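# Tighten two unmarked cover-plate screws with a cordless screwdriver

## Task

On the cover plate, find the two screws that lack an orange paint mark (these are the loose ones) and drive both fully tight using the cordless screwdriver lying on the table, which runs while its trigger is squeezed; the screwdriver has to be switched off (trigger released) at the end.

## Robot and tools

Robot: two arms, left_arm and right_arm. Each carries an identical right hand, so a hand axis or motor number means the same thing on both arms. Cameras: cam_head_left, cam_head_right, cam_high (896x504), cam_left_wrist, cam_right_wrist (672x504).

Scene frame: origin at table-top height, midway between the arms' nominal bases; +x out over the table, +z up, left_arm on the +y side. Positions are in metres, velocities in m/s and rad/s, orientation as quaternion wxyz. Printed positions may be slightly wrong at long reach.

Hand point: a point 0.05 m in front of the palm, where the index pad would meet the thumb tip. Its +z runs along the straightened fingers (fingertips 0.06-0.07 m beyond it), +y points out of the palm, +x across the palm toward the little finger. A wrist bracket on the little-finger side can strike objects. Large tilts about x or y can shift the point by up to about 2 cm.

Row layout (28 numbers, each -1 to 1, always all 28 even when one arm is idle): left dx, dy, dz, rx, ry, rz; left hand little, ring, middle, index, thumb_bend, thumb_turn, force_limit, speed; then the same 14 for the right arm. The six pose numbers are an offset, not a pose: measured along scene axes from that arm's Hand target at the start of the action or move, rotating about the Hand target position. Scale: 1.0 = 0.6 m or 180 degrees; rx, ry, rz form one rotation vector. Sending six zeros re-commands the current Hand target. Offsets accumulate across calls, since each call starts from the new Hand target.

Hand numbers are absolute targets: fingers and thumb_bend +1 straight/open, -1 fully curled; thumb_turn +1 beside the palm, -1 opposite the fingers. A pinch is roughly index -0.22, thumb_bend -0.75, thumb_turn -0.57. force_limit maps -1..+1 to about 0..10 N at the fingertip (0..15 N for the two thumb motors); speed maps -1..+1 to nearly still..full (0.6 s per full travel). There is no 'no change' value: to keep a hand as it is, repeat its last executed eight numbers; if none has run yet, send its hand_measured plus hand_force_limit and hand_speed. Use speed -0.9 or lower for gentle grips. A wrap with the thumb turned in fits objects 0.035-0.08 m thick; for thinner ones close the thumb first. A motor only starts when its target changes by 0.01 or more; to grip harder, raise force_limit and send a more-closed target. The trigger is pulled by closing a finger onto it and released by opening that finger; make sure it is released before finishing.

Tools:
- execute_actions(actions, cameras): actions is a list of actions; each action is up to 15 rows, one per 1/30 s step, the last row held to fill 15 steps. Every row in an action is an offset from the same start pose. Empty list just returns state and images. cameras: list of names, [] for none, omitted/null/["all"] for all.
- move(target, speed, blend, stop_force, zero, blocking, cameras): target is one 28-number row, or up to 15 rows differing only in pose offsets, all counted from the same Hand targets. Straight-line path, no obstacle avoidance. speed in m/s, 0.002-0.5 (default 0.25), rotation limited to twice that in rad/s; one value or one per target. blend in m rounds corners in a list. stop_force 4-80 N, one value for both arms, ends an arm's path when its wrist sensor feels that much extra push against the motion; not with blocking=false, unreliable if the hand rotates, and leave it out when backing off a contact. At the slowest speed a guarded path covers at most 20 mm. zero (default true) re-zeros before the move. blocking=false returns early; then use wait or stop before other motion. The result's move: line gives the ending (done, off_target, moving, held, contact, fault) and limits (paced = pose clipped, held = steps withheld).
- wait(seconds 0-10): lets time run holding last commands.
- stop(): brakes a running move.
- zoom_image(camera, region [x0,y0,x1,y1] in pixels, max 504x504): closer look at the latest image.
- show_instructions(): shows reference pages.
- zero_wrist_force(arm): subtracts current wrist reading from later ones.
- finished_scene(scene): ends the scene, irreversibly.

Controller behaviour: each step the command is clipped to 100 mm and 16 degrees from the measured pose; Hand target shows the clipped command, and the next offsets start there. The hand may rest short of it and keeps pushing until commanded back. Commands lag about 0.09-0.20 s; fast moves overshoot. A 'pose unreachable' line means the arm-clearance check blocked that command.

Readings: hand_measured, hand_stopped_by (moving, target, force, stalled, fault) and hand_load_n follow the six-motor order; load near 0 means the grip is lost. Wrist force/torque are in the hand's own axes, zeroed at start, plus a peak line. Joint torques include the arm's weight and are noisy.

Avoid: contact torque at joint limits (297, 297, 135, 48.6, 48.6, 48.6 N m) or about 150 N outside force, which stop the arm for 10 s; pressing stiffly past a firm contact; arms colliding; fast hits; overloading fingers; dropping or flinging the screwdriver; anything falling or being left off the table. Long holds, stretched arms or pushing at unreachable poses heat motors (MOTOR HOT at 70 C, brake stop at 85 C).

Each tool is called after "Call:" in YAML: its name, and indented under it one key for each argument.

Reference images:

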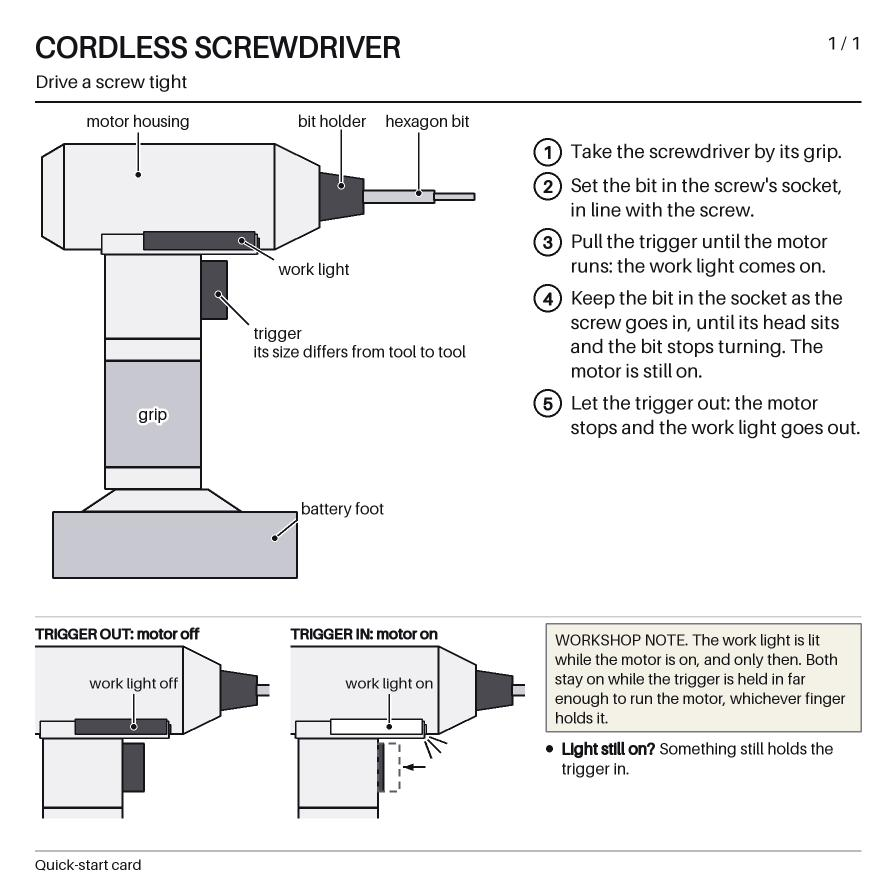

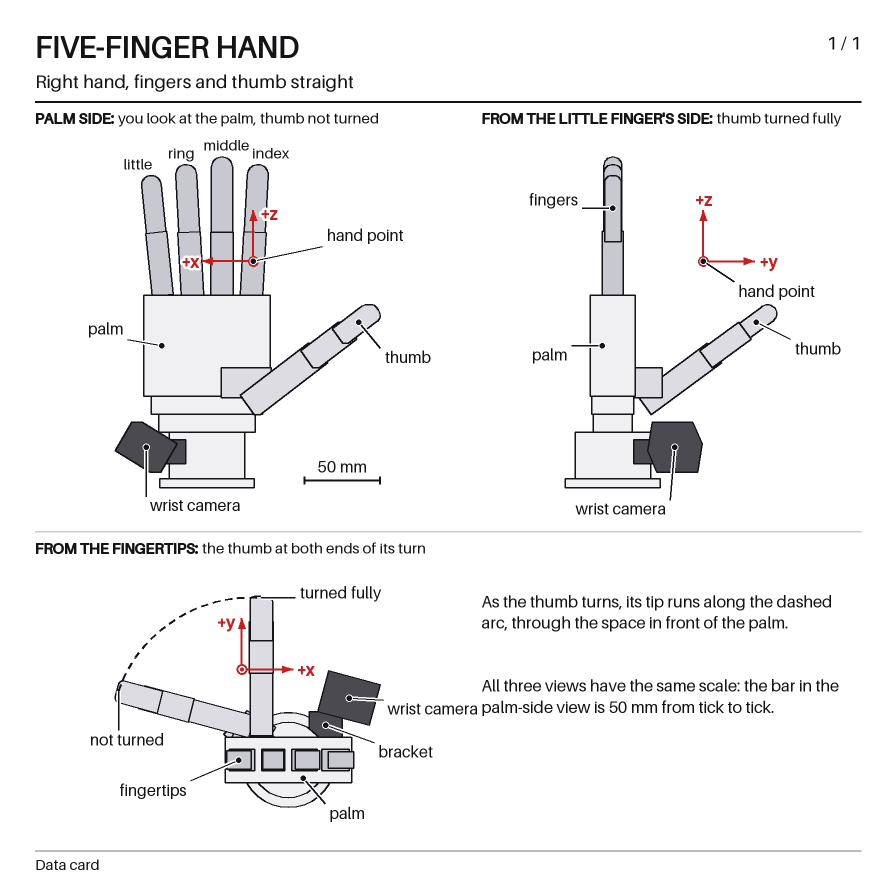

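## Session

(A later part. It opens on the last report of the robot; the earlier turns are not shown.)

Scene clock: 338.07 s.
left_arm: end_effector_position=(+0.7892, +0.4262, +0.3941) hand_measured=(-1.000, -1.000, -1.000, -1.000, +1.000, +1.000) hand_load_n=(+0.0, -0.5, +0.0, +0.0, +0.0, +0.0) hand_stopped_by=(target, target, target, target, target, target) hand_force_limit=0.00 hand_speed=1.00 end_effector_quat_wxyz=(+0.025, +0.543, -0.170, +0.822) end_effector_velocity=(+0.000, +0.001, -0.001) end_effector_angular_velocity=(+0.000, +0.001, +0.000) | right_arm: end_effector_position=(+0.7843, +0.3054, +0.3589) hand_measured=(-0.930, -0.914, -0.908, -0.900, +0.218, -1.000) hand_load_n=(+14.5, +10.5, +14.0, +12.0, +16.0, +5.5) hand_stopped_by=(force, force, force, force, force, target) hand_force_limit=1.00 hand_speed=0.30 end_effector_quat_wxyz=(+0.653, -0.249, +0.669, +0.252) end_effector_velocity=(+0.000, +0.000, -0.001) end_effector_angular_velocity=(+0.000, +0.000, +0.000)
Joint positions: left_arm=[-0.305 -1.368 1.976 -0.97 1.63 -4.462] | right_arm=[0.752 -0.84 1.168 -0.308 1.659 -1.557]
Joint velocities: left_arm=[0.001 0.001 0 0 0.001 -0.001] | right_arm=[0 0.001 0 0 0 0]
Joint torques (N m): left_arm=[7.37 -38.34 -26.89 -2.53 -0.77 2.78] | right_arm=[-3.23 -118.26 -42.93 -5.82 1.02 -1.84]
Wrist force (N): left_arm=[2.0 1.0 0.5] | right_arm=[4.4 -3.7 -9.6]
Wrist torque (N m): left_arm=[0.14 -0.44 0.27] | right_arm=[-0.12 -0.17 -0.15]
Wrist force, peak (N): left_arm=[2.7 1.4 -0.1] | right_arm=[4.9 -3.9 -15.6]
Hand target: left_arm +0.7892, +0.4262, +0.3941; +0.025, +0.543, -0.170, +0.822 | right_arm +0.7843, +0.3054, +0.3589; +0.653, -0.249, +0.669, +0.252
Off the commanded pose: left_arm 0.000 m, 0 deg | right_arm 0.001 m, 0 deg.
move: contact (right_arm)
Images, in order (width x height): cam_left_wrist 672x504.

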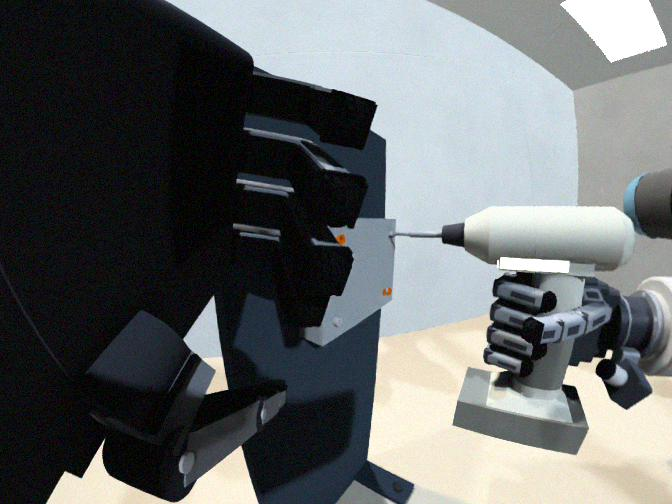

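Call:
move:
  target:
    - [0,0,0,0,0,0,-1,-1,-1,-1,1,1,0,1,0.0002,0.0006,0,0,0,0,-0.98,-0.98,-0.98,-1,-0.98,-1,1.0,0.3]
    - [0,0,0,0,0,0,-1,-1,-1,-1,1,1,0,1,0.0004,0.0003,0.0005,0,0,0,-0.98,-0.98,-0.98,-1,-0.98,-1,1.0,0.3]
    - [0,0,0,0,0,0,-1,-1,-1,-1,1,1,0,1,0.0008,-0.0003,0,0,0,0,-0.98,-0.98,-0.98,-1,-0.98,-1,1.0,0.3]
    - [0,0,0,0,0,0,-1,-1,-1,-1,1,1,0,1,0.0004,0.0003,-0.0008,0,0,0,-0.98,-0.98,-0.98,-1,-0.98,-1,1.0,0.3]
    - [0,0,0,0,0,0,-1,-1,-1,-1,1,1,0,1,-0.0002,0.0012,0,0,0,0,-0.98,-0.98,-0.98,-1,-0.98,-1,1.0,0.3]
    - [0,0,0,0,0,0,-1,-1,-1,-1,1,1,0,1,0.0004,0.0003,0.0012,0,0,0,-0.98,-0.98,-0.98,-1,-0.98,-1,1.0,0.3]
    - [0,0,0,0,0,0,-1,-1,-1,-1,1,1,0,1,0.0011,-0.0008,0,0,0,0,-0.98,-0.98,-0.98,-1,-0.98,-1,1.0,0.3]
    - [0,0,0,0,0,0,-1,-1,-1,-1,1,1,0,1,0.0004,0.0003,-0.0012,0,0,0,-0.98,-0.98,-0.98,-1,-0.98,-1,1.0,0.3]
    - [0,0,0,0,0,0,-1,-1,-1,-1,1,1,0,1,0.0004,0.0003,0,0,0,0,-0.98,-0.98,-0.98,-1,-0.98,-1,1.0,0.3]
  speed: 0.003
  cameras: ["cam_left_wrist"]

Call:
zoom_image:
  camera: "cam_left_wrist"
  region: [385, 215, 435, 255]

Scene clock: 340.83 s.
left_arm: end_effector_position=(+0.7892, +0.4262, +0.3941) hand_measured=(-1.000, -1.000, -1.000, -1.000, +1.000, +1.000) hand_load_n=(+0.0, +0.0, +0.0, +0.0, +0.0, +0.0) hand_stopped_by=(target, target, target, target, target, target) hand_force_limit=0.00 hand_speed=1.00 end_effector_quat_wxyz=(+0.025, +0.543, -0.170, +0.822) end_effector_velocity=(+0.000, +0.000, +0.000) end_effector_angular_velocity=(+0.000, +0.000, +0.000) | right_arm: end_effector_position=(+0.7845, +0.3055, +0.3588) hand_measured=(-0.930, -0.914, -0.908, -0.900, +0.218, -1.000) hand_load_n=(+15.0, +10.5, +13.5, +11.5, +16.5, +4.5) hand_stopped_by=(force, force, force, force, force, target) hand_force_limit=1.00 hand_speed=0.30 end_effector_quat_wxyz=(+0.653, -0.249, +0.670, +0.252) end_effector_velocity=(+0.000, +0.000, +0.002) end_effector_angular_velocity=(+0.001, -0.001, +0.000)
Joint positions: left_arm=[-0.305 -1.368 1.976 -0.97 1.63 -4.462] | right_arm=[0.751 -0.839 1.167 -0.308 1.659 -1.557]
Joint velocities: left_arm=[0 -0.001 0 0.001 0 0.001] | right_arm=[0 -0.001 -0.001 0 0 0]
Joint torques (N m): left_arm=[5.52 -36.25 -25.45 -3.21 -0.81 2.52] | right_arm=[11.9 -112.61 -54.62 -4.49 0.07 1.11]
Wrist force (N): left_arm=[2.4 1.2 0.0] | right_arm=[6.1 -4.3 -18.8]
Wrist torque (N m): left_arm=[0.19 -0.49 0.30] | right_arm=[0.22 -0.19 -0.13]
Wrist force, peak (N): left_arm=[2.4 1.7 0.2] | right_arm=[11.7 -3.3 -26.1]
Hand target: left_arm +0.7892, +0.4262, +0.3941; +0.025, +0.543, -0.170, +0.822 | right_arm +0.7845, +0.3056, +0.3589; +0.653, -0.249, +0.669, +0.252
Off the commanded pose: left_arm 0.000 m, 0 deg | right_arm 0.000 m, 0 deg.
move: done
Images, in order (width x height): cam_left_wrist 672x504.

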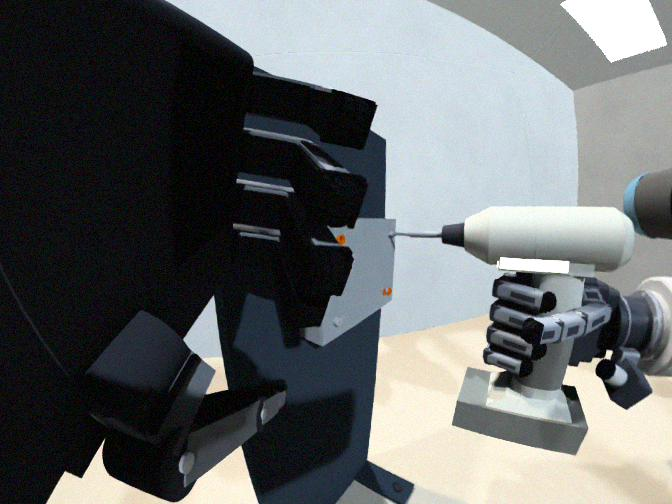

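Scaled by 10.080 from the camera's 672x504 image, which has a finer 960x720 frame.

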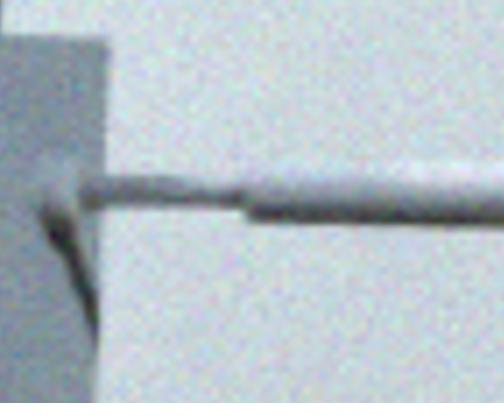

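Call:
move:
  target: [0,0,0,0,0,0,-1,-1,-1,-1,1,1,0,1,-0.0059,-0.0041,0.0097,-0.0094,0.0134,0,-0.98,-0.98,-0.98,-1,-0.98,-1,1.0,0.3]
  speed: 0.006
  cameras: ["cam_left_wrist"]

Call:
zoom_image:
  camera: "cam_left_wrist"
  region: [385, 215, 435, 255]

Scene clock: 345.57 s.
left_arm: end_effector_position=(+0.7892, +0.4262, +0.3941) hand_measured=(-1.000, -1.000, -1.000, -1.000, +1.000, +1.000) hand_load_n=(+0.0, +0.0, +0.0, +0.0, +0.0, +0.0) hand_stopped_by=(target, target, target, target, target, target) hand_force_limit=0.00 hand_speed=1.00 end_effector_quat_wxyz=(+0.025, +0.543, -0.170, +0.822) end_effector_velocity=(+0.000, +0.000, +0.000) end_effector_angular_velocity=(-0.001, +0.001, +0.000) | right_arm: end_effector_position=(+0.7810, +0.3031, +0.3647) hand_measured=(-0.930, -0.914, -0.908, -0.900, +0.218, -1.000) hand_load_n=(+14.0, +10.5, +13.5, +12.0, +16.0, +5.5) hand_stopped_by=(force, force, force, force, force, target) hand_force_limit=1.00 hand_speed=0.30 end_effector_quat_wxyz=(+0.635, -0.253, +0.687, +0.247) end_effector_velocity=(+0.000, +0.000, -0.001) end_effector_angular_velocity=(+0.000, +0.001, +0.000)
Joint positions: left_arm=[-0.305 -1.368 1.976 -0.97 1.63 -4.462] | right_arm=[0.753 -0.848 1.147 -0.228 1.659 -1.546]
Joint velocities: left_arm=[0 0 0 0 -0.001 -0.001] | right_arm=[0 0 0 0 0 0]
Joint torques (N m): left_arm=[5.25 -38.32 -27.23 -2.29 -0.34 2.83] | right_arm=[14.45 -119.49 -50.76 -4.22 2.17 1.93]
Wrist force (N): left_arm=[2.2 1.3 0.3] | right_arm=[5.5 -3.3 -2.3]
Wrist torque (N m): left_arm=[0.19 -0.47 0.29] | right_arm=[-0.49 0.16 -0.14]
Wrist force, peak (N): left_arm=[2.6 1.5 0.3] | right_arm=[8.0 -4.8 -25.0]
Hand target: left_arm +0.7892, +0.4262, +0.3941; +0.025, +0.543, -0.170, +0.822 | right_arm +0.7810, +0.3031, +0.3647; +0.635, -0.253, +0.687, +0.247
Off the commanded pose: left_arm 0.000 m, 0 deg | right_arm 0.000 m, 0 deg.
move: done
Images, in order (width x height): cam_left_wrist 672x504.

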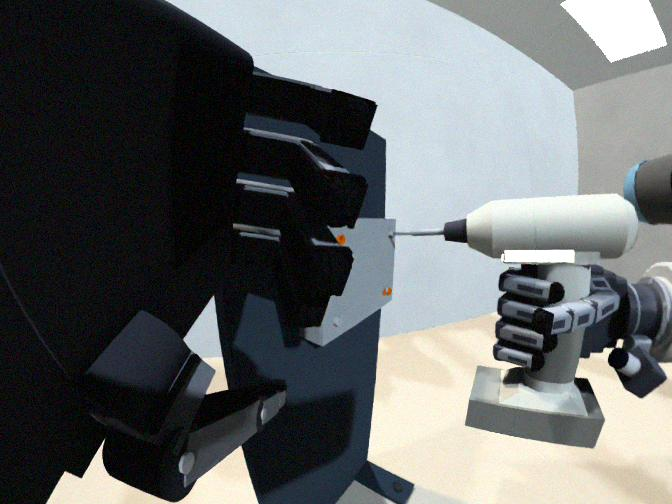

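Scaled by 10.080 from the camera's 672x504 image, which has a finer 960x720 frame.

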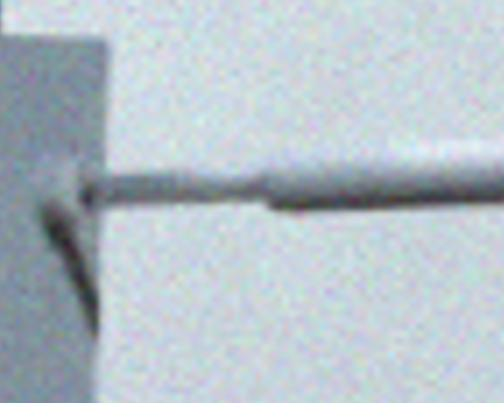

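Call:
move:
  target: [0,0,0,0,0,0,-1,-1,-1,-1,1,1,0,1,0.0068,0.0048,0,0,0,0,-0.98,-0.98,-0.98,-1,-0.98,-1,1.0,0.3]
  speed: 0.003
  stop_force: 7
  cameras: ["cam_left_wrist"]

Call:
zoom_image:
  camera: "cam_left_wrist"
  region: [385, 215, 435, 255]

Scene clock: 347.40 s.
left_arm: end_effector_position=(+0.7892, +0.4262, +0.3941) hand_measured=(-1.000, -1.000, -1.000, -1.000, +1.000, +1.000) hand_load_n=(+0.0, +0.0, +0.0, +0.0, +0.0, +0.0) hand_stopped_by=(target, target, target, target, target, target) hand_force_limit=0.00 hand_speed=1.00 end_effector_quat_wxyz=(+0.025, +0.543, -0.170, +0.822) end_effector_velocity=(+0.000, +0.001, +0.000) end_effector_angular_velocity=(+0.000, +0.000, +0.001) | right_arm: end_effector_position=(+0.7828, +0.3043, +0.3647) hand_measured=(-0.930, -0.914, -0.908, -0.900, +0.218, -1.000) hand_load_n=(+14.0, +10.5, +14.0, +12.0, +15.5, +5.5) hand_stopped_by=(force, force, force, force, force, target) hand_force_limit=1.00 hand_speed=0.30 end_effector_quat_wxyz=(+0.635, -0.253, +0.687, +0.247) end_effector_velocity=(+0.000, +0.000, +0.002) end_effector_angular_velocity=(+0.001, +0.000, +0.000)
Joint positions: left_arm=[-0.305 -1.368 1.976 -0.97 1.63 -4.462] | right_arm=[0.752 -0.844 1.141 -0.225 1.659 -1.546]
Joint velocities: left_arm=[0.001 0 0 0 0 0] | right_arm=[0 -0.001 0 0 0 0]
Joint torques (N m): left_arm=[5.88 -39.11 -28.62 -2.65 -1.57 2.66] | right_arm=[0.84 -114.32 -51.06 -5.41 1.41 -0.3]
Wrist force (N): left_arm=[2.4 1.3 0.1] | right_arm=[6.9 -4.8 -12.2]
Wrist torque (N m): left_arm=[0.19 -0.48 0.30] | right_arm=[-0.03 0.11 -0.08]
Wrist force, peak (N): left_arm=[2.5 1.5 0.2] | right_arm=[8.7 -4.8 -20.1]
Hand target: left_arm +0.7892, +0.4262, +0.3941; +0.025, +0.543, -0.170, +0.822 | right_arm +0.7828, +0.3044, +0.3647; +0.635, -0.253, +0.687, +0.247
Off the commanded pose: left_arm 0.000 m, 0 deg | right_arm 0.003 m, 0 deg.
move: contact (right_arm)
Images, in order (width x height): cam_left_wrist 672x504.

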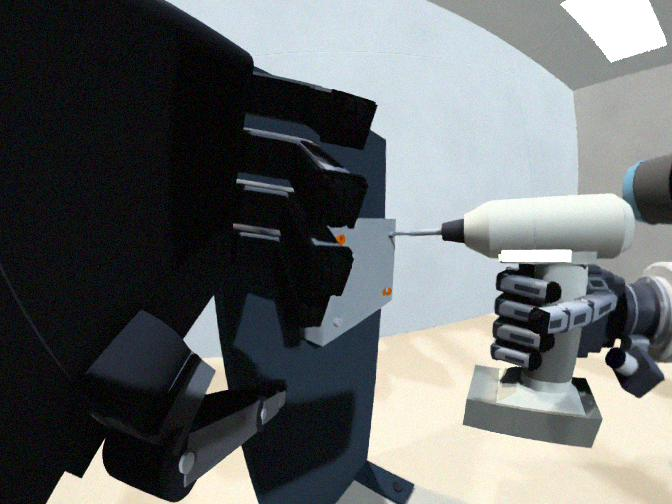

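Scaled by 10.080 from the camera's 672x504 image, which has a finer 960x720 frame.

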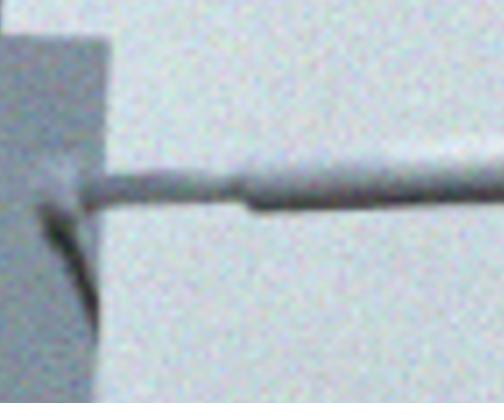

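Call:
move:
  target:
    - [0,0,0,0,0,0,-1,-1,-1,-1,1,1,0,1,-0.0003,0.0004,0,0,0,0,-0.98,-0.98,-0.98,-1,-0.98,-1,1.0,0.3]
    - [0,0,0,0,0,0,-1,-1,-1,-1,1,1,0,1,0,0,0.0005,0,0,0,-0.98,-0.98,-0.98,-1,-0.98,-1,1.0,0.3]
    - [0,0,0,0,0,0,-1,-1,-1,-1,1,1,0,1,0.0004,-0.0005,0,0,0,0,-0.98,-0.98,-0.98,-1,-0.98,-1,1.0,0.3]
    - [0,0,0,0,0,0,-1,-1,-1,-1,1,1,0,1,0,0,-0.0008,0,0,0,-0.98,-0.98,-0.98,-1,-0.98,-1,1.0,0.3]
    - [0,0,0,0,0,0,-1,-1,-1,-1,1,1,0,1,-0.0006,0.0009,0,0,0,0,-0.98,-0.98,-0.98,-1,-0.98,-1,1.0,0.3]
    - [0,0,0,0,0,0,-1,-1,-1,-1,1,1,0,1,0,0,0.0012,0,0,0,-0.98,-0.98,-0.98,-1,-0.98,-1,1.0,0.3]
    - [0,0,0,0,0,0,-1,-1,-1,-1,1,1,0,1,0.0009,-0.0012,0,0,0,0,-0.98,-0.98,-0.98,-1,-0.98,-1,1.0,0.3]
    - [0,0,0,0,0,0,-1,-1,-1,-1,1,1,0,1,0,0,-0.0016,0,0,0,-0.98,-0.98,-0.98,-1,-0.98,-1,1.0,0.3]
    - [0,0,0,0,0,0,-1,-1,-1,-1,1,1,0,1,-0.001,0.0014,0,0,0,0,-0.98,-0.98,-0.98,-1,-0.98,-1,1.0,0.3]
    - [0,0,0,0,0,0,-1,-1,-1,-1,1,1,0,1,0,0,0,0,0,0,-0.98,-0.98,-0.98,-1,-0.98,-1,1.0,0.3]
  speed: 0.003
  cameras: ["cam_left_wrist"]

Call:
zoom_image:
  camera: "cam_left_wrist"
  region: [385, 215, 435, 255]

Scene clock: 350.87 s.
left_arm: end_effector_position=(+0.7892, +0.4262, +0.3941) hand_measured=(-1.000, -1.000, -1.000, -1.000, +1.000, +1.000) hand_load_n=(+0.0, +0.0, -0.5, +0.0, +0.0, +0.0) hand_stopped_by=(target, target, target, target, target, target) hand_force_limit=0.00 hand_speed=1.00 end_effector_quat_wxyz=(+0.025, +0.543, -0.170, +0.822) end_effector_velocity=(+0.000, +0.000, +0.000) end_effector_angular_velocity=(+0.001, -0.001, +0.000) | right_arm: end_effector_position=(+0.7827, +0.3044, +0.3647) hand_measured=(-0.930, -0.914, -0.908, -0.900, +0.218, -1.000) hand_load_n=(+13.5, +10.0, +13.0, +11.5, +16.5, +6.0) hand_stopped_by=(force, force, force, force, force, target) hand_force_limit=1.00 hand_speed=0.30 end_effector_quat_wxyz=(+0.635, -0.253, +0.687, +0.247) end_effector_velocity=(+0.000, +0.000, +0.000) end_effector_angular_velocity=(+0.000, +0.000, +0.000)
Joint positions: left_arm=[-0.305 -1.368 1.976 -0.97 1.63 -4.462] | right_arm=[0.752 -0.844 1.141 -0.225 1.659 -1.546]
Joint velocities: left_arm=[0 -0.001 0 0 0 0.001] | right_arm=[0 0.001 0 0 0 0]
Joint torques (N m): left_arm=[3.18 -38.16 -26.77 -2.43 -1.03 2.41] | right_arm=[-14.75 -119.87 -43.45 -5.95 -0.2 -0.13]
Wrist force (N): left_arm=[2.3 1.2 0.2] | right_arm=[5.7 -2.2 -7.1]
Wrist torque (N m): left_arm=[0.19 -0.47 0.28] | right_arm=[-0.32 0.02 -0.17]
Wrist force, peak (N): left_arm=[2.6 1.3 -0.2] | right_arm=[10.5 -6.6 -19.6]
Hand target: left_arm +0.7892, +0.4262, +0.3941; +0.025, +0.543, -0.170, +0.822 | right_arm +0.7828, +0.3044, +0.3647; +0.635, -0.253, +0.687, +0.247
Off the commanded pose: left_arm 0.000 m, 0 deg | right_arm 0.000 m, 0 deg.
move: done
Images, in order (width x height): cam_left_wrist 672x504.

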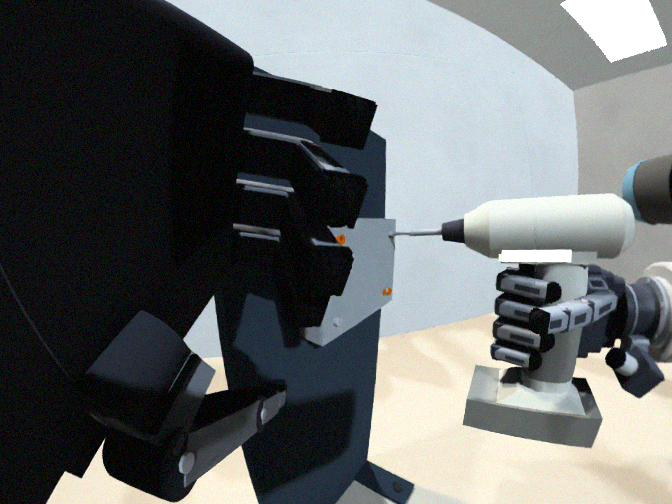

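Scaled by 10.080 from the camera's 672x504 image, which has a finer 960x720 frame.

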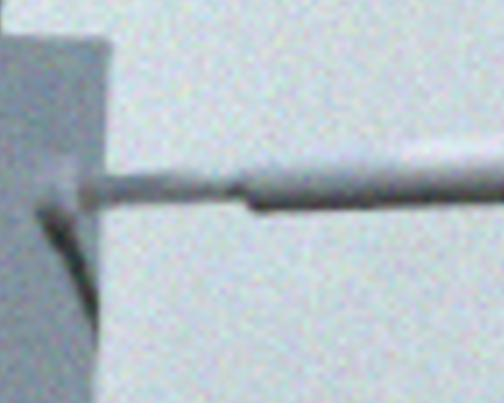

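Call:
move:
  target: [0,0,0,0,0,0,-1,-1,-1,-1,1,1,0,1,0.0068,0.0048,0,0,0,0,-0.98,-0.98,-0.98,-1,-0.98,-1,1.0,0.3]
  speed: 0.002
  stop_force: 9
  cameras: []

Call:
wait:
  seconds: 2
  cameras: ["cam_left_wrist"]

Call:
zoom_image:
  camera: "cam_left_wrist"
  region: [385, 215, 435, 255]

Scene clock: 352.07 s.
left_arm: end_effector_position=(+0.7892, +0.4262, +0.3941) hand_measured=(-1.000, -1.000, -1.000, -1.000, +1.000, +1.000) hand_load_n=(+0.0, +0.0, +0.0, +0.0, +0.0, +0.0) hand_stopped_by=(target, target, target, target, target, target) hand_force_limit=0.00 hand_speed=1.00 end_effector_quat_wxyz=(+0.025, +0.543, -0.170, +0.822) end_effector_velocity=(+0.000, +0.000, +0.000) end_effector_angular_velocity=(+0.001, -0.001, +0.001) | right_arm: end_effector_position=(+0.7830, +0.3045, +0.3647) hand_measured=(-0.930, -0.914, -0.908, -0.900, +0.218, -1.000) hand_load_n=(+13.5, +10.0, +13.0, +11.0, +17.0, +5.0) hand_stopped_by=(force, force, force, force, force, target) hand_force_limit=1.00 hand_speed=0.30 end_effector_quat_wxyz=(+0.635, -0.253, +0.687, +0.247) end_effector_velocity=(+0.000, +0.000, +0.000) end_effector_angular_velocity=(+0.000, +0.000, +0.000)
Joint positions: left_arm=[-0.305 -1.368 1.976 -0.97 1.63 -4.462] | right_arm=[0.752 -0.844 1.14 -0.225 1.659 -1.546]
Joint velocities: left_arm=[0 0 0 0 0 0.001] | right_arm=[0 0 0 0.001 0 0]
Joint torques (N m): left_arm=[6.53 -39.03 -27.65 -2.18 -1.3 2.57] | right_arm=[-7.11 -111.59 -51.34 -5.36 0 -0.43]
Wrist force (N): left_arm=[2.1 1.6 0.1] | right_arm=[7.7 -1.0 -12.8]
Wrist torque (N m): left_arm=[0.25 -0.44 0.29] | right_arm=[0.01 -0.19 -0.09]
Wrist force, peak (N): left_arm=[2.7 1.3 0.1] | right_arm=[10.6 -1.6 -30.2]
Hand target: left_arm +0.7892, +0.4262, +0.3941; +0.025, +0.543, -0.170, +0.822 | right_arm +0.7830, +0.3045, +0.3647; +0.635, -0.253, +0.687, +0.247
Off the commanded pose: left_arm 0.000 m, 0 deg | right_arm 0.005 m, 0 deg.
move: contact (right_arm)
No camera images: "cameras" was empty.

Scene clock: 354.07 s.
left_arm: end_effector_position=(+0.7892, +0.4262, +0.3941) hand_measured=(-1.000, -1.000, -1.000, -1.000, +1.000, +1.000) hand_load_n=(-0.5, +0.0, +0.0, +0.0, +0.5, -0.5) hand_stopped_by=(target, target, target, target, target, target) hand_force_limit=0.00 hand_speed=1.00 end_effector_quat_wxyz=(+0.025, +0.543, -0.170, +0.822) end_effector_velocity=(+0.000, +0.000, +0.000) end_effector_angular_velocity=(+0.001, +0.000, +0.000) | right_arm: end_effector_position=(+0.7829, +0.3045, +0.3647) hand_measured=(-0.930, -0.914, -0.908, -0.900, +0.218, -1.000) hand_load_n=(+13.5, +10.0, +13.0, +11.0, +16.5, +5.5) hand_stopped_by=(force, force, force, force, force, target) hand_force_limit=1.00 hand_speed=0.30 end_effector_quat_wxyz=(+0.635, -0.253, +0.687, +0.247) end_effector_velocity=(+0.000, +0.000, +0.001) end_effector_angular_velocity=(+0.000, +0.000, +0.000)
Joint positions: left_arm=[-0.305 -1.368 1.976 -0.97 1.63 -4.462] | right_arm=[0.752 -0.844 1.14 -0.225 1.659 -1.546]
Joint velocities: left_arm=[0 0 0 0 0 0.001] | right_arm=[0 -0.001 0 0.001 0 0]
Joint torques (N m): left_arm=[5.24 -36.53 -27.17 -1.66 -0.66 2.65] | right_arm=[-0.76 -112.9 -51.75 -6.03 0.28 0.29]
Wrist force (N): left_arm=[2.5 1.5 0.0] | right_arm=[8.6 -2.6 -19.1]
Wrist torque (N m): left_arm=[0.24 -0.50 0.31] | right_arm=[-0.02 -0.01 -0.16]
Wrist force, peak (N): left_arm=[2.5 1.7 0.4] | right_arm=[10.4 -2.4 -24.8]
Hand target: left_arm +0.7892, +0.4262, +0.3941; +0.025, +0.543, -0.170, +0.822 | right_arm +0.7830, +0.3045, +0.3647; +0.635, -0.253, +0.687, +0.247
Off the commanded pose: left_arm 0.000 m, 0 deg | right_arm 0.005 m, 0 deg.
wait: 2.00 s; at rest by 0.17 s
Images, in order (width x height): cam_left_wrist 672x504.

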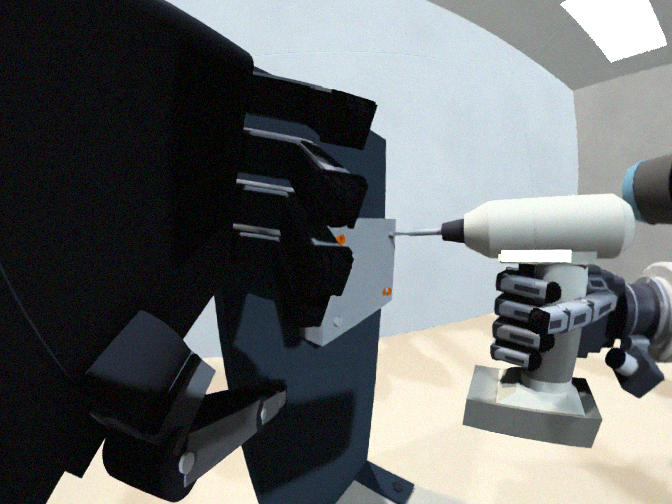

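Scaled by 10.080 from the camera's 672x504 image, which has a finer 960x720 frame.

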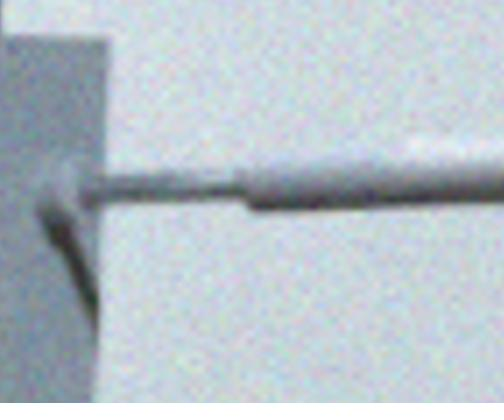

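Call:
move:
  target: [0,0,0,0,0,0,-1,-1,-1,-1,1,1,0,1,0,0,0,0,0,0,-0.98,-0.98,-0.98,-0.6,-0.98,-1,1.0,0.3]
  cameras: ["cam_left_wrist"]

Call:
move:
  target: [0,0,0,0,0,0,-1,-1,-1,-1,1,1,0,1,0,0,0,0,0,0,-0.98,-0.98,-0.98,-1,-0.98,-1,1.0,0.0]
  cameras: ["cam_left_wrist"]

Call:
zoom_image:
  camera: "cam_left_wrist"
  region: [385, 215, 435, 255]

Scene clock: 355.00 s.
left_arm: end_effector_position=(+0.7892, +0.4262, +0.3941) hand_measured=(-1.000, -1.000, -1.000, -1.000, +1.000, +1.000) hand_load_n=(+0.0, -0.5, +0.0, +0.0, +0.0, +0.0) hand_stopped_by=(target, target, target, target, target, target) hand_force_limit=0.00 hand_speed=1.00 end_effector_quat_wxyz=(+0.025, +0.543, -0.170, +0.822) end_effector_velocity=(+0.000, +0.001, +0.000) end_effector_angular_velocity=(+0.000, +0.000, +0.003) | right_arm: end_effector_position=(+0.7829, +0.3045, +0.3647) hand_measured=(-0.930, -0.914, -0.908, -0.600, +0.218, -1.000) hand_load_n=(+13.5, +10.0, +13.5, +0.0, +16.5, +5.5) hand_stopped_by=(force, force, force, target, force, target) hand_force_limit=1.00 hand_speed=0.30 end_effector_quat_wxyz=(+0.635, -0.253, +0.687, +0.247) end_effector_velocity=(+0.000, +0.000, -0.001) end_effector_angular_velocity=(-0.001, +0.001, +0.000)
Joint positions: left_arm=[-0.305 -1.368 1.976 -0.97 1.63 -4.462] | right_arm=[0.752 -0.844 1.14 -0.225 1.659 -1.546]
Joint velocities: left_arm=[0.001 0 0 0 -0.001 0.001] | right_arm=[0 0.001 0 0 0 0]
Joint torques (N m): left_arm=[3.36 -39.28 -27.7 -2.28 -1.01 1.91] | right_arm=[-0.06 -110.91 -51.65 -5.59 0.42 0.82]
Wrist force (N): left_arm=[2.3 1.2 0.2] | right_arm=[4.4 -4.6 -10.9]
Wrist torque (N m): left_arm=[0.18 -0.48 0.29] | right_arm=[-0.04 -0.16 -0.14]
Wrist force, peak (N): left_arm=[2.5 1.4 0.1] | right_arm=[9.9 -2.5 -24.1]
Hand target: left_arm +0.7892, +0.4262, +0.3941; +0.025, +0.543, -0.170, +0.822 | right_arm +0.7830, +0.3045, +0.3647; +0.635, -0.253, +0.687, +0.247
Off the commanded pose: left_arm 0.000 m, 0 deg | right_arm 0.000 m, 0 deg.
move: done
Images, in order (width x height): cam_left_wrist 672x504.

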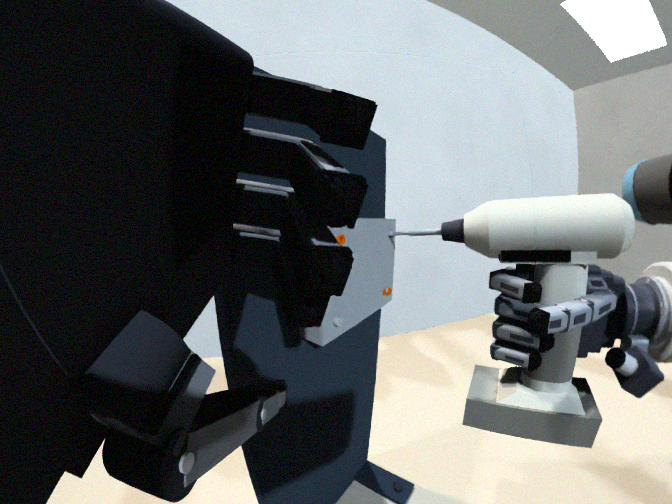

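Scene clock: 355.70 s.
left_arm: end_effector_position=(+0.7892, +0.4262, +0.3941) hand_measured=(-1.000, -1.000, -1.000, -1.000, +1.000, +1.000) hand_load_n=(+0.0, +0.0, +0.0, +0.0, +0.0, +0.0) hand_stopped_by=(target, target, target, target, target, target) hand_force_limit=0.00 hand_speed=1.00 end_effector_quat_wxyz=(+0.025, +0.543, -0.170, +0.822) end_effector_velocity=(+0.000, +0.000, +0.000) end_effector_angular_velocity=(+0.002, +0.000, +0.001) | right_arm: end_effector_position=(+0.7829, +0.3045, +0.3647) hand_measured=(-0.930, -0.914, -0.908, -0.902, +0.218, -1.000) hand_load_n=(+13.0, +10.0, +12.5, +12.0, +16.5, +5.5) hand_stopped_by=(force, force, force, force, force, target) hand_force_limit=1.00 hand_speed=0.00 end_effector_quat_wxyz=(+0.635, -0.253, +0.687, +0.247) end_effector_velocity=(+0.000, +0.000, -0.001) end_effector_angular_velocity=(+0.000, +0.001, +0.000)
Joint positions: left_arm=[-0.305 -1.368 1.976 -0.97 1.63 -4.462] | right_arm=[0.752 -0.844 1.14 -0.225 1.659 -1.546]
Joint velocities: left_arm=[0 0 0 0 0 0.002] | right_arm=[0 0.001 0 0 0 0]
Joint torques (N m): left_arm=[7.28 -39.65 -26.63 -1.88 -0.86 2.26] | right_arm=[-1.28 -111.64 -53.35 -5.98 0.69 1.26]
Wrist force (N): left_arm=[1.9 1.4 0.0] | right_arm=[8.8 -2.6 -19.8]
Wrist torque (N m): left_arm=[0.24 -0.41 0.27] | right_arm=[0.27 -0.30 -0.01]
Wrist force, peak (N): left_arm=[2.4 1.5 -0.2] | right_arm=[10.1 -3.2 -24.4]
Hand target: left_arm +0.7892, +0.4262, +0.3941; +0.025, +0.543, -0.170, +0.822 | right_arm +0.7830, +0.3045, +0.3647; +0.635, -0.253, +0.687, +0.247
Off the commanded pose: left_arm 0.000 m, 0 deg | right_arm 0.000 m, 0 deg.
move: done
Images, in order (width x height): cam_left_wrist 672x504.

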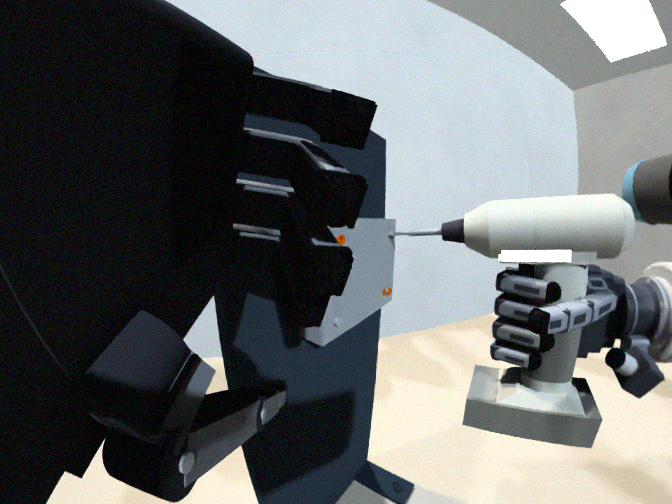

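Scaled by 10.080 from the camera's 672x504 image, which has a finer 960x720 frame.

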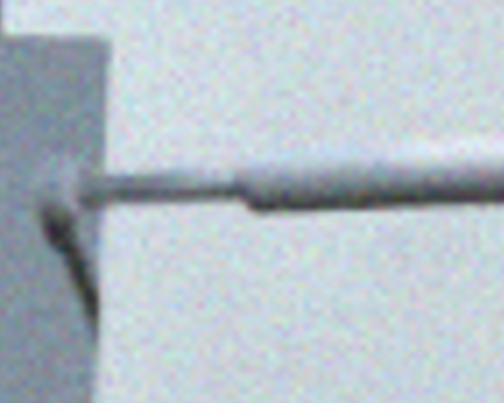

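Call:
execute_actions:
  actions:
    - [[0,0,0,0,0,0,-1,-1,-1,-1,1,1,0,1,0,0,0,0,0,0,-0.98,-0.98,-0.98,-0.6,-0.98,-1,1.0,0.3]]
    - [[0,0,0,0,0,0,-1,-1,-1,-1,1,1,0,1,0,0,0,0,0,0,-0.98,-0.98,-0.98,-1,-0.98,-1,1.0,0.3]]
    - [[0,0,0,0,0,0,-1,-1,-1,-1,1,1,0,1,0,0,0,0,0,0,-0.98,-0.98,-0.98,-0.6,-0.98,-1,1.0,0.3]]
    - [[0,0,0,0,0,0,-1,-1,-1,-1,1,1,0,1,0,0,0,0,0,0,-0.98,-0.98,-0.98,-1,-0.98,-1,1.0,0.3]]
    - [[0,0,0,0,0,0,-1,-1,-1,-1,1,1,0,1,0,0,0,0,0,0,-0.98,-0.98,-0.98,-0.6,-0.98,-1,1.0,0.3]]
    - [[0,0,0,0,0,0,-1,-1,-1,-1,1,1,0,1,0,0,0,0,0,0,-0.98,-0.98,-0.98,-1,-0.98,-1,1.0,0.3]]
  cameras: ["cam_left_wrist"]

Call:
zoom_image:
  camera: "cam_left_wrist"
  region: [385, 215, 435, 255]

Scene clock: 359.20 s.
left_arm: end_effector_position=(+0.7892, +0.4262, +0.3941) hand_measured=(-1.000, -1.000, -1.000, -1.000, +1.000, +1.000) hand_load_n=(+0.0, +0.0, +0.0, +0.0, +0.0, +0.0) hand_stopped_by=(target, target, target, target, target, target) hand_force_limit=0.00 hand_speed=1.00 end_effector_quat_wxyz=(+0.025, +0.543, -0.170, +0.822) end_effector_velocity=(+0.000, -0.001, -0.001) end_effector_angular_velocity=(-0.001, +0.001, -0.002) | right_arm: end_effector_position=(+0.7830, +0.3045, +0.3647) hand_measured=(-0.930, -0.914, -0.908, -0.904, +0.218, -1.000) hand_load_n=(+13.5, +10.0, +13.0, +14.0, +16.5, +5.5) hand_stopped_by=(force, force, force, force, force, target) hand_force_limit=1.00 hand_speed=0.30 end_effector_quat_wxyz=(+0.635, -0.253, +0.687, +0.247) end_effector_velocity=(+0.000, +0.000, +0.002) end_effector_angular_velocity=(+0.001, -0.001, +0.000)
Joint positions: left_arm=[-0.305 -1.368 1.976 -0.97 1.63 -4.462] | right_arm=[0.752 -0.844 1.14 -0.225 1.659 -1.546]
Joint velocities: left_arm=[-0.001 0.001 0 -0.001 0 -0.001] | right_arm=[0 -0.001 0 -0.001 0 0]
Joint torques (N m): left_arm=[4.84 -39.83 -27.05 -1.61 -1.21 2.36] | right_arm=[-3.94 -106.62 -52.98 -5.82 1.18 1.19]
Wrist force (N): left_arm=[2.2 1.4 0.3] | right_arm=[8.3 -3.2 -18.1]
Wrist torque (N m): left_arm=[0.20 -0.47 0.30] | right_arm=[0.05 0.01 -0.13]
Wrist force, peak (N): left_arm=[2.7 1.3 0.3] | right_arm=[10.0 -4.5 -29.4]
Hand target: left_arm +0.7892, +0.4262, +0.3941; +0.025, +0.543, -0.170, +0.822 | right_arm +0.7830, +0.3045, +0.3647; +0.635, -0.253, +0.687, +0.247
Off the commanded pose: left_arm 0.000 m, 0 deg | right_arm 0.000 m, 0 deg.
Images, in order (width x height): cam_left_wrist 672x504.

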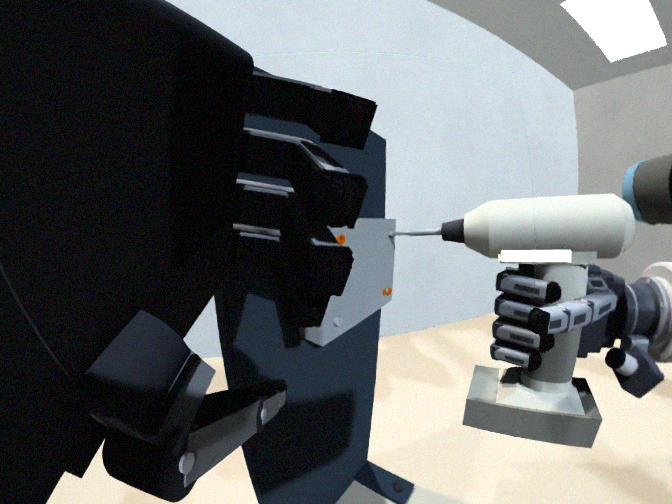

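Scaled by 10.080 from the camera's 672x504 image, which has a finer 960x720 frame.

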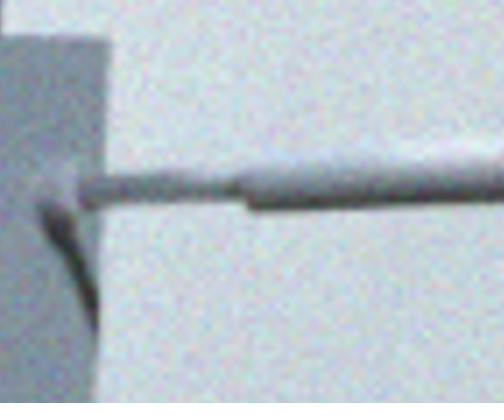

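Call:
move:
  target:
    - [0,0,0,0,0,0,-1,-1,-1,-1,1,1,0,1,-0.0003,-0.0003,0.001,0,0,0,-0.98,-0.98,-0.98,-1,-0.98,-1,1.0,0.3]
    - [0,0,0,0,0,0,-1,-1,-1,-1,1,1,0,1,-0.0014,0.0014,0.001,0,0,0,-0.98,-0.98,-0.98,-1,-0.98,-1,1.0,0.3]
    - [0,0,0,0,0,0,-1,-1,-1,-1,1,1,0,1,0.0008,-0.0018,0.0006,0,0,0,-0.98,-0.98,-0.98,-1,-0.98,-1,1.0,0.3]
    - [0,0,0,0,0,0,-1,-1,-1,-1,1,1,0,1,-0.0014,0.0014,0.0002,0,0,0,-0.98,-0.98,-0.98,-1,-0.98,-1,1.0,0.3]
    - [0,0,0,0,0,0,-1,-1,-1,-1,1,1,0,1,0.0008,-0.0018,-0.0002,0,0,0,-0.98,-0.98,-0.98,-1,-0.98,-1,1.0,0.3]
    - [0,0,0,0,0,0,-1,-1,-1,-1,1,1,0,1,-0.0014,0.0014,-0.0006,0,0,0,-0.98,-0.98,-0.98,-1,-0.98,-1,1.0,0.3]
    - [0,0,0,0,0,0,-1,-1,-1,-1,1,1,0,1,0.0008,-0.0018,-0.001,0,0,0,-0.98,-0.98,-0.98,-1,-0.98,-1,1.0,0.3]
    - [0,0,0,0,0,0,-1,-1,-1,-1,1,1,0,1,-0.0014,0.0014,-0.0014,0,0,0,-0.98,-0.98,-0.98,-1,-0.98,-1,1.0,0.3]
    - [0,0,0,0,0,0,-1,-1,-1,-1,1,1,0,1,0.0008,-0.0018,-0.0018,0,0,0,-0.98,-0.98,-0.98,-1,-0.98,-1,1.0,0.3]
  speed: 0.0035
  cameras: ["cam_left_wrist"]

Call:
zoom_image:
  camera: "cam_left_wrist"
  region: [385, 215, 435, 255]

Scene clock: 365.43 s.
left_arm: end_effector_position=(+0.7892, +0.4262, +0.3941) hand_measured=(-1.000, -1.000, -1.000, -1.000, +1.000, +1.000) hand_load_n=(+0.0, +0.0, +0.0, +0.0, +0.0, +0.0) hand_stopped_by=(target, target, target, target, target, target) hand_force_limit=0.00 hand_speed=1.00 end_effector_quat_wxyz=(+0.025, +0.543, -0.170, +0.822) end_effector_velocity=(+0.000, +0.001, +0.000) end_effector_angular_velocity=(-0.001, +0.000, +0.001) | right_arm: end_effector_position=(+0.7834, +0.3034, +0.3636) hand_measured=(-0.930, -0.914, -0.908, -0.904, +0.218, -1.000) hand_load_n=(+14.5, +10.0, +12.5, +13.0, +16.0, +3.5) hand_stopped_by=(force, force, force, force, force, target) hand_force_limit=1.00 hand_speed=0.30 end_effector_quat_wxyz=(+0.635, -0.253, +0.687, +0.247) end_effector_velocity=(+0.000, +0.000, +0.000) end_effector_angular_velocity=(+0.000, +0.000, +0.000)
Joint positions: left_arm=[-0.305 -1.368 1.976 -0.97 1.63 -4.462] | right_arm=[0.751 -0.844 1.143 -0.227 1.658 -1.546]
Joint velocities: left_arm=[0.001 0 0 0 0 -0.001] | right_arm=[0 0 0 0 0 0]
Joint torques (N m): left_arm=[5.28 -36.13 -28.06 -1.31 -0.73 2.15] | right_arm=[-20.56 -114.57 -42.65 -5.15 1.6 -1.64]
Wrist force (N): left_arm=[2.6 1.6 0.1] | right_arm=[2.4 2.2 -10.7]
Wrist torque (N m): left_arm=[0.25 -0.52 0.32] | right_arm=[-0.64 -0.34 -0.51]
Wrist force, peak (N): left_arm=[2.6 1.6 0.1] | right_arm=[12.3 -6.0 -24.9]
Hand target: left_arm +0.7892, +0.4262, +0.3941; +0.025, +0.543, -0.170, +0.822 | right_arm +0.7834, +0.3034, +0.3636; +0.635, -0.253, +0.687, +0.247
Off the commanded pose: left_arm 0.000 m, 0 deg | right_arm 0.000 m, 0 deg.
move: done
Images, in order (width x height): cam_left_wrist 672x504.

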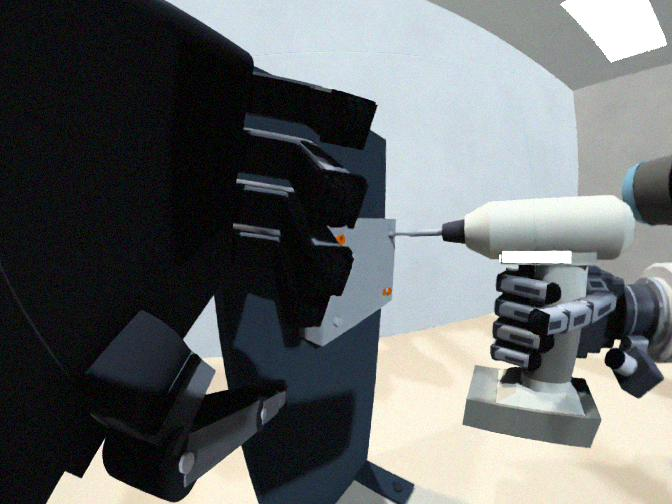

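Scaled by 10.080 from the camera's 672x504 image, which has a finer 960x720 frame.

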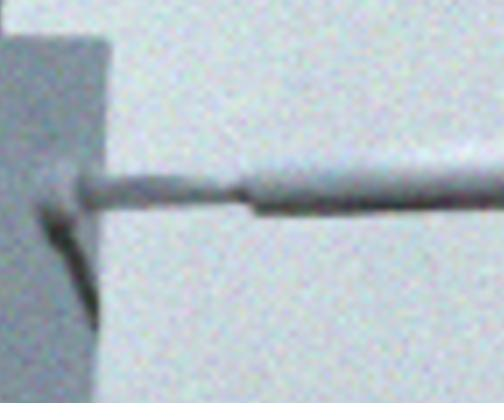

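Call:
execute_actions:
  actions: []

Call:
zoom_image:
  camera: "cam_left_wrist"
  region: [378, 190, 462, 253]

Scene clock: 366.13 s.
left_arm: end_effector_position=(+0.7892, +0.4262, +0.3941) hand_measured=(-1.000, -1.000, -1.000, -1.000, +1.000, +1.000) hand_load_n=(+0.0, +0.0, +0.0, +0.0, +0.0, +0.0) hand_stopped_by=(target, target, target, target, target, target) hand_force_limit=0.00 hand_speed=1.00 end_effector_quat_wxyz=(+0.025, +0.543, -0.170, +0.822) end_effector_velocity=(+0.000, +0.001, +0.000) end_effector_angular_velocity=(+0.001, -0.001, +0.001) | right_arm: end_effector_position=(+0.7834, +0.3034, +0.3636) hand_measured=(-0.930, -0.914, -0.908, -0.904, +0.218, -1.000) hand_load_n=(+14.0, +10.5, +12.5, +13.0, +16.0, +3.5) hand_stopped_by=(force, force, force, force, force, target) hand_force_limit=1.00 hand_speed=0.30 end_effector_quat_wxyz=(+0.635, -0.253, +0.687, +0.247) end_effector_velocity=(+0.000, +0.000, -0.001) end_effector_angular_velocity=(-0.001, +0.001, +0.000)
Joint positions: left_arm=[-0.305 -1.368 1.976 -0.97 1.63 -4.462] | right_arm=[0.751 -0.844 1.143 -0.227 1.658 -1.546]
Joint velocities: left_arm=[0.001 0 0 -0.001 0 0.001] | right_arm=[0 0.001 0 0.001 0 0]
Joint torques (N m): left_arm=[10.34 -38.15 -27.84 -1.43 -0.46 2.27] | right_arm=[-21.73 -110.05 -50.93 -3.18 3.66 -1.69]
Wrist force (N): left_arm=[2.4 1.2 0.1] | right_arm=[2.4 1.8 -10.9]
Wrist torque (N m): left_arm=[0.19 -0.49 0.30] | right_arm=[-0.66 -0.32 -0.51]
Wrist force, peak (N): left_arm=[2.5 1.3 0.3] | right_arm=[2.2 2.3 -11.4]
Hand target: left_arm +0.7892, +0.4262, +0.3941; +0.025, +0.543, -0.170, +0.822 | right_arm +0.7834, +0.3034, +0.3636; +0.635, -0.253, +0.687, +0.247
Off the commanded pose: left_arm 0.000 m, 0 deg | right_arm 0.000 m, 0 deg.

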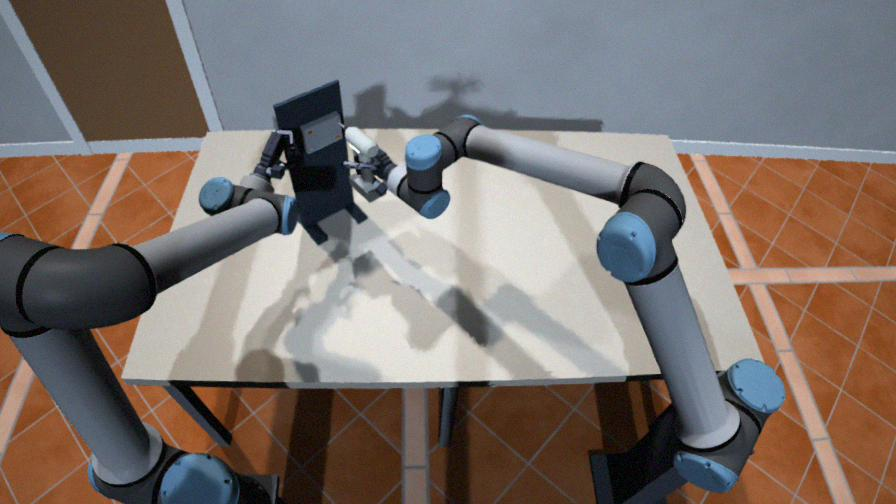

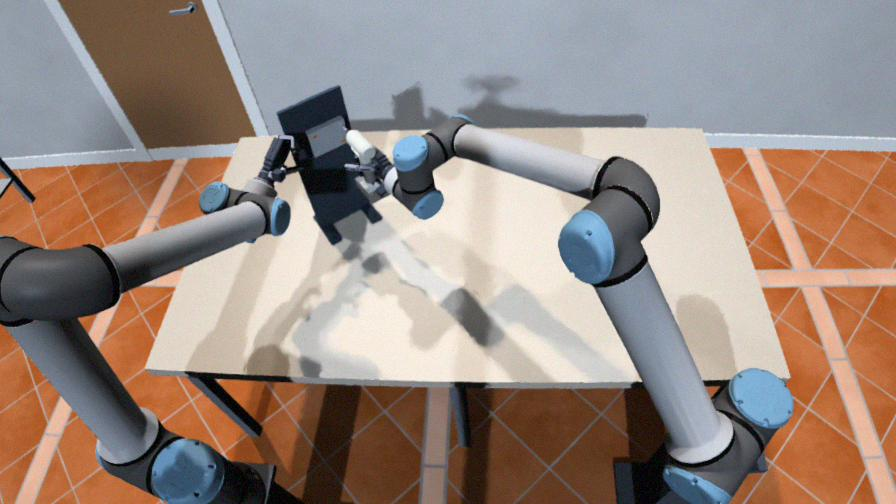

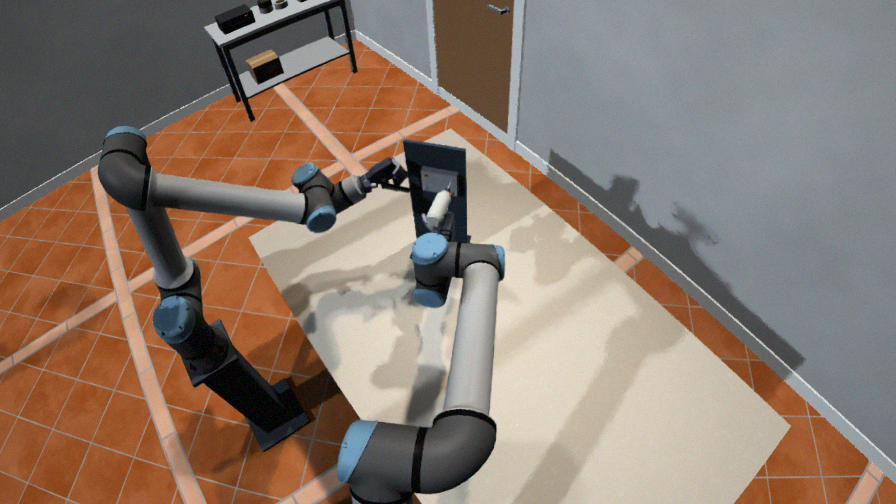

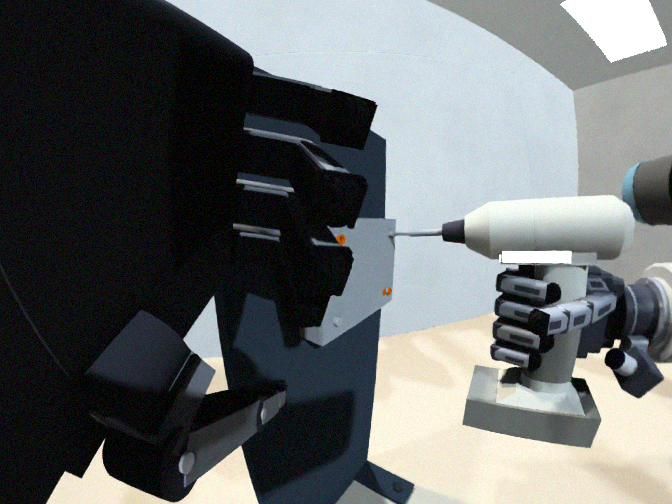

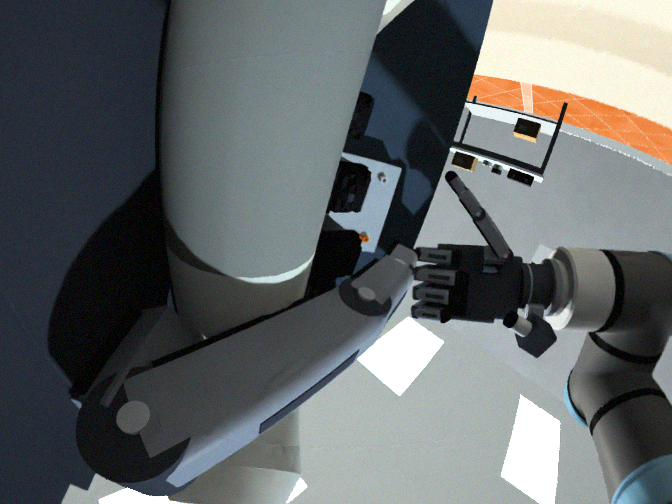

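Scaled by 6.000 from the camera's 672x504 image, which has a finer 960x720 frame.

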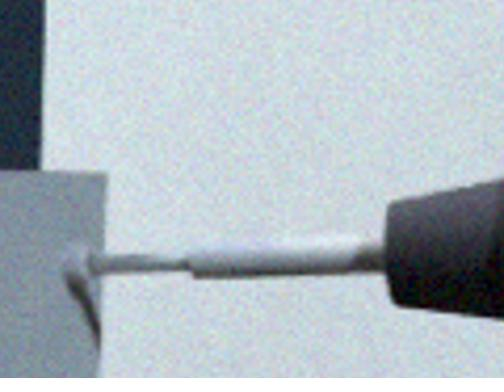

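Call:
move:
  target: [0,0,0,0,0,0,-1,-1,-1,-1,1,1,0,1,-0.0012,0.0013,0.0018,0,0,0,-0.98,-0.98,-0.98,-1,-0.98,-1,1.0,0.3]
  speed: 0.004
  cameras: []

Scene clock: 367.30 s.
left_arm: end_effector_position=(+0.7892, +0.4262, +0.3941) hand_measured=(-1.000, -1.000, -1.000, -1.000, +1.000, +1.000) hand_load_n=(+0.0, +0.0, +0.0, +0.0, +0.0, +0.0) hand_stopped_by=(target, target, target, target, target, target) hand_force_limit=0.00 hand_speed=1.00 end_effector_quat_wxyz=(+0.025, +0.543, -0.170, +0.822) end_effector_velocity=(+0.000, +0.000, +0.000) end_effector_angular_velocity=(-0.001, +0.000, +0.000) | right_arm: end_effector_position=(+0.7828, +0.3042, +0.3647) hand_measured=(-0.930, -0.914, -0.908, -0.904, +0.218, -1.000) hand_load_n=(+14.0, +10.5, +13.5, +14.5, +15.5, +5.0) hand_stopped_by=(force, force, force, force, force, target) hand_force_limit=1.00 hand_speed=0.30 end_effector_quat_wxyz=(+0.635, -0.253, +0.687, +0.247) end_effector_velocity=(+0.000, +0.000, +0.000) end_effector_angular_velocity=(+0.000, +0.000, +0.000)
Joint positions: left_arm=[-0.305 -1.368 1.976 -0.97 1.63 -4.462] | right_arm=[0.752 -0.844 1.141 -0.225 1.659 -1.546]
Joint velocities: left_arm=[0 0 0 0 0 -0.001] | right_arm=[0 0 0 0 0 0]
Joint torques (N m): left_arm=[7.71 -37.45 -28.85 -1.85 -0.85 2.62] | right_arm=[12.64 -121.69 -51.78 -2.93 1.56 1.2]
Wrist force (N): left_arm=[2.4 1.3 0.2] | right_arm=[6.2 -3.4 -5.2]
Wrist torque (N m): left_arm=[0.20 -0.49 0.29] | right_arm=[-0.38 0.21 -0.13]
Wrist force, peak (N): left_arm=[2.5 1.3 0.2] | right_arm=[1.8 2.1 -11.9]
Hand target: left_arm +0.7892, +0.4262, +0.3941; +0.025, +0.543, -0.170, +0.822 | right_arm +0.7827, +0.3042, +0.3647; +0.635, -0.253, +0.687, +0.247
Off the commanded pose: left_arm 0.000 m, 0 deg | right_arm 0.000 m, 0 deg.
move: done
No camera images: "cameras" was empty.


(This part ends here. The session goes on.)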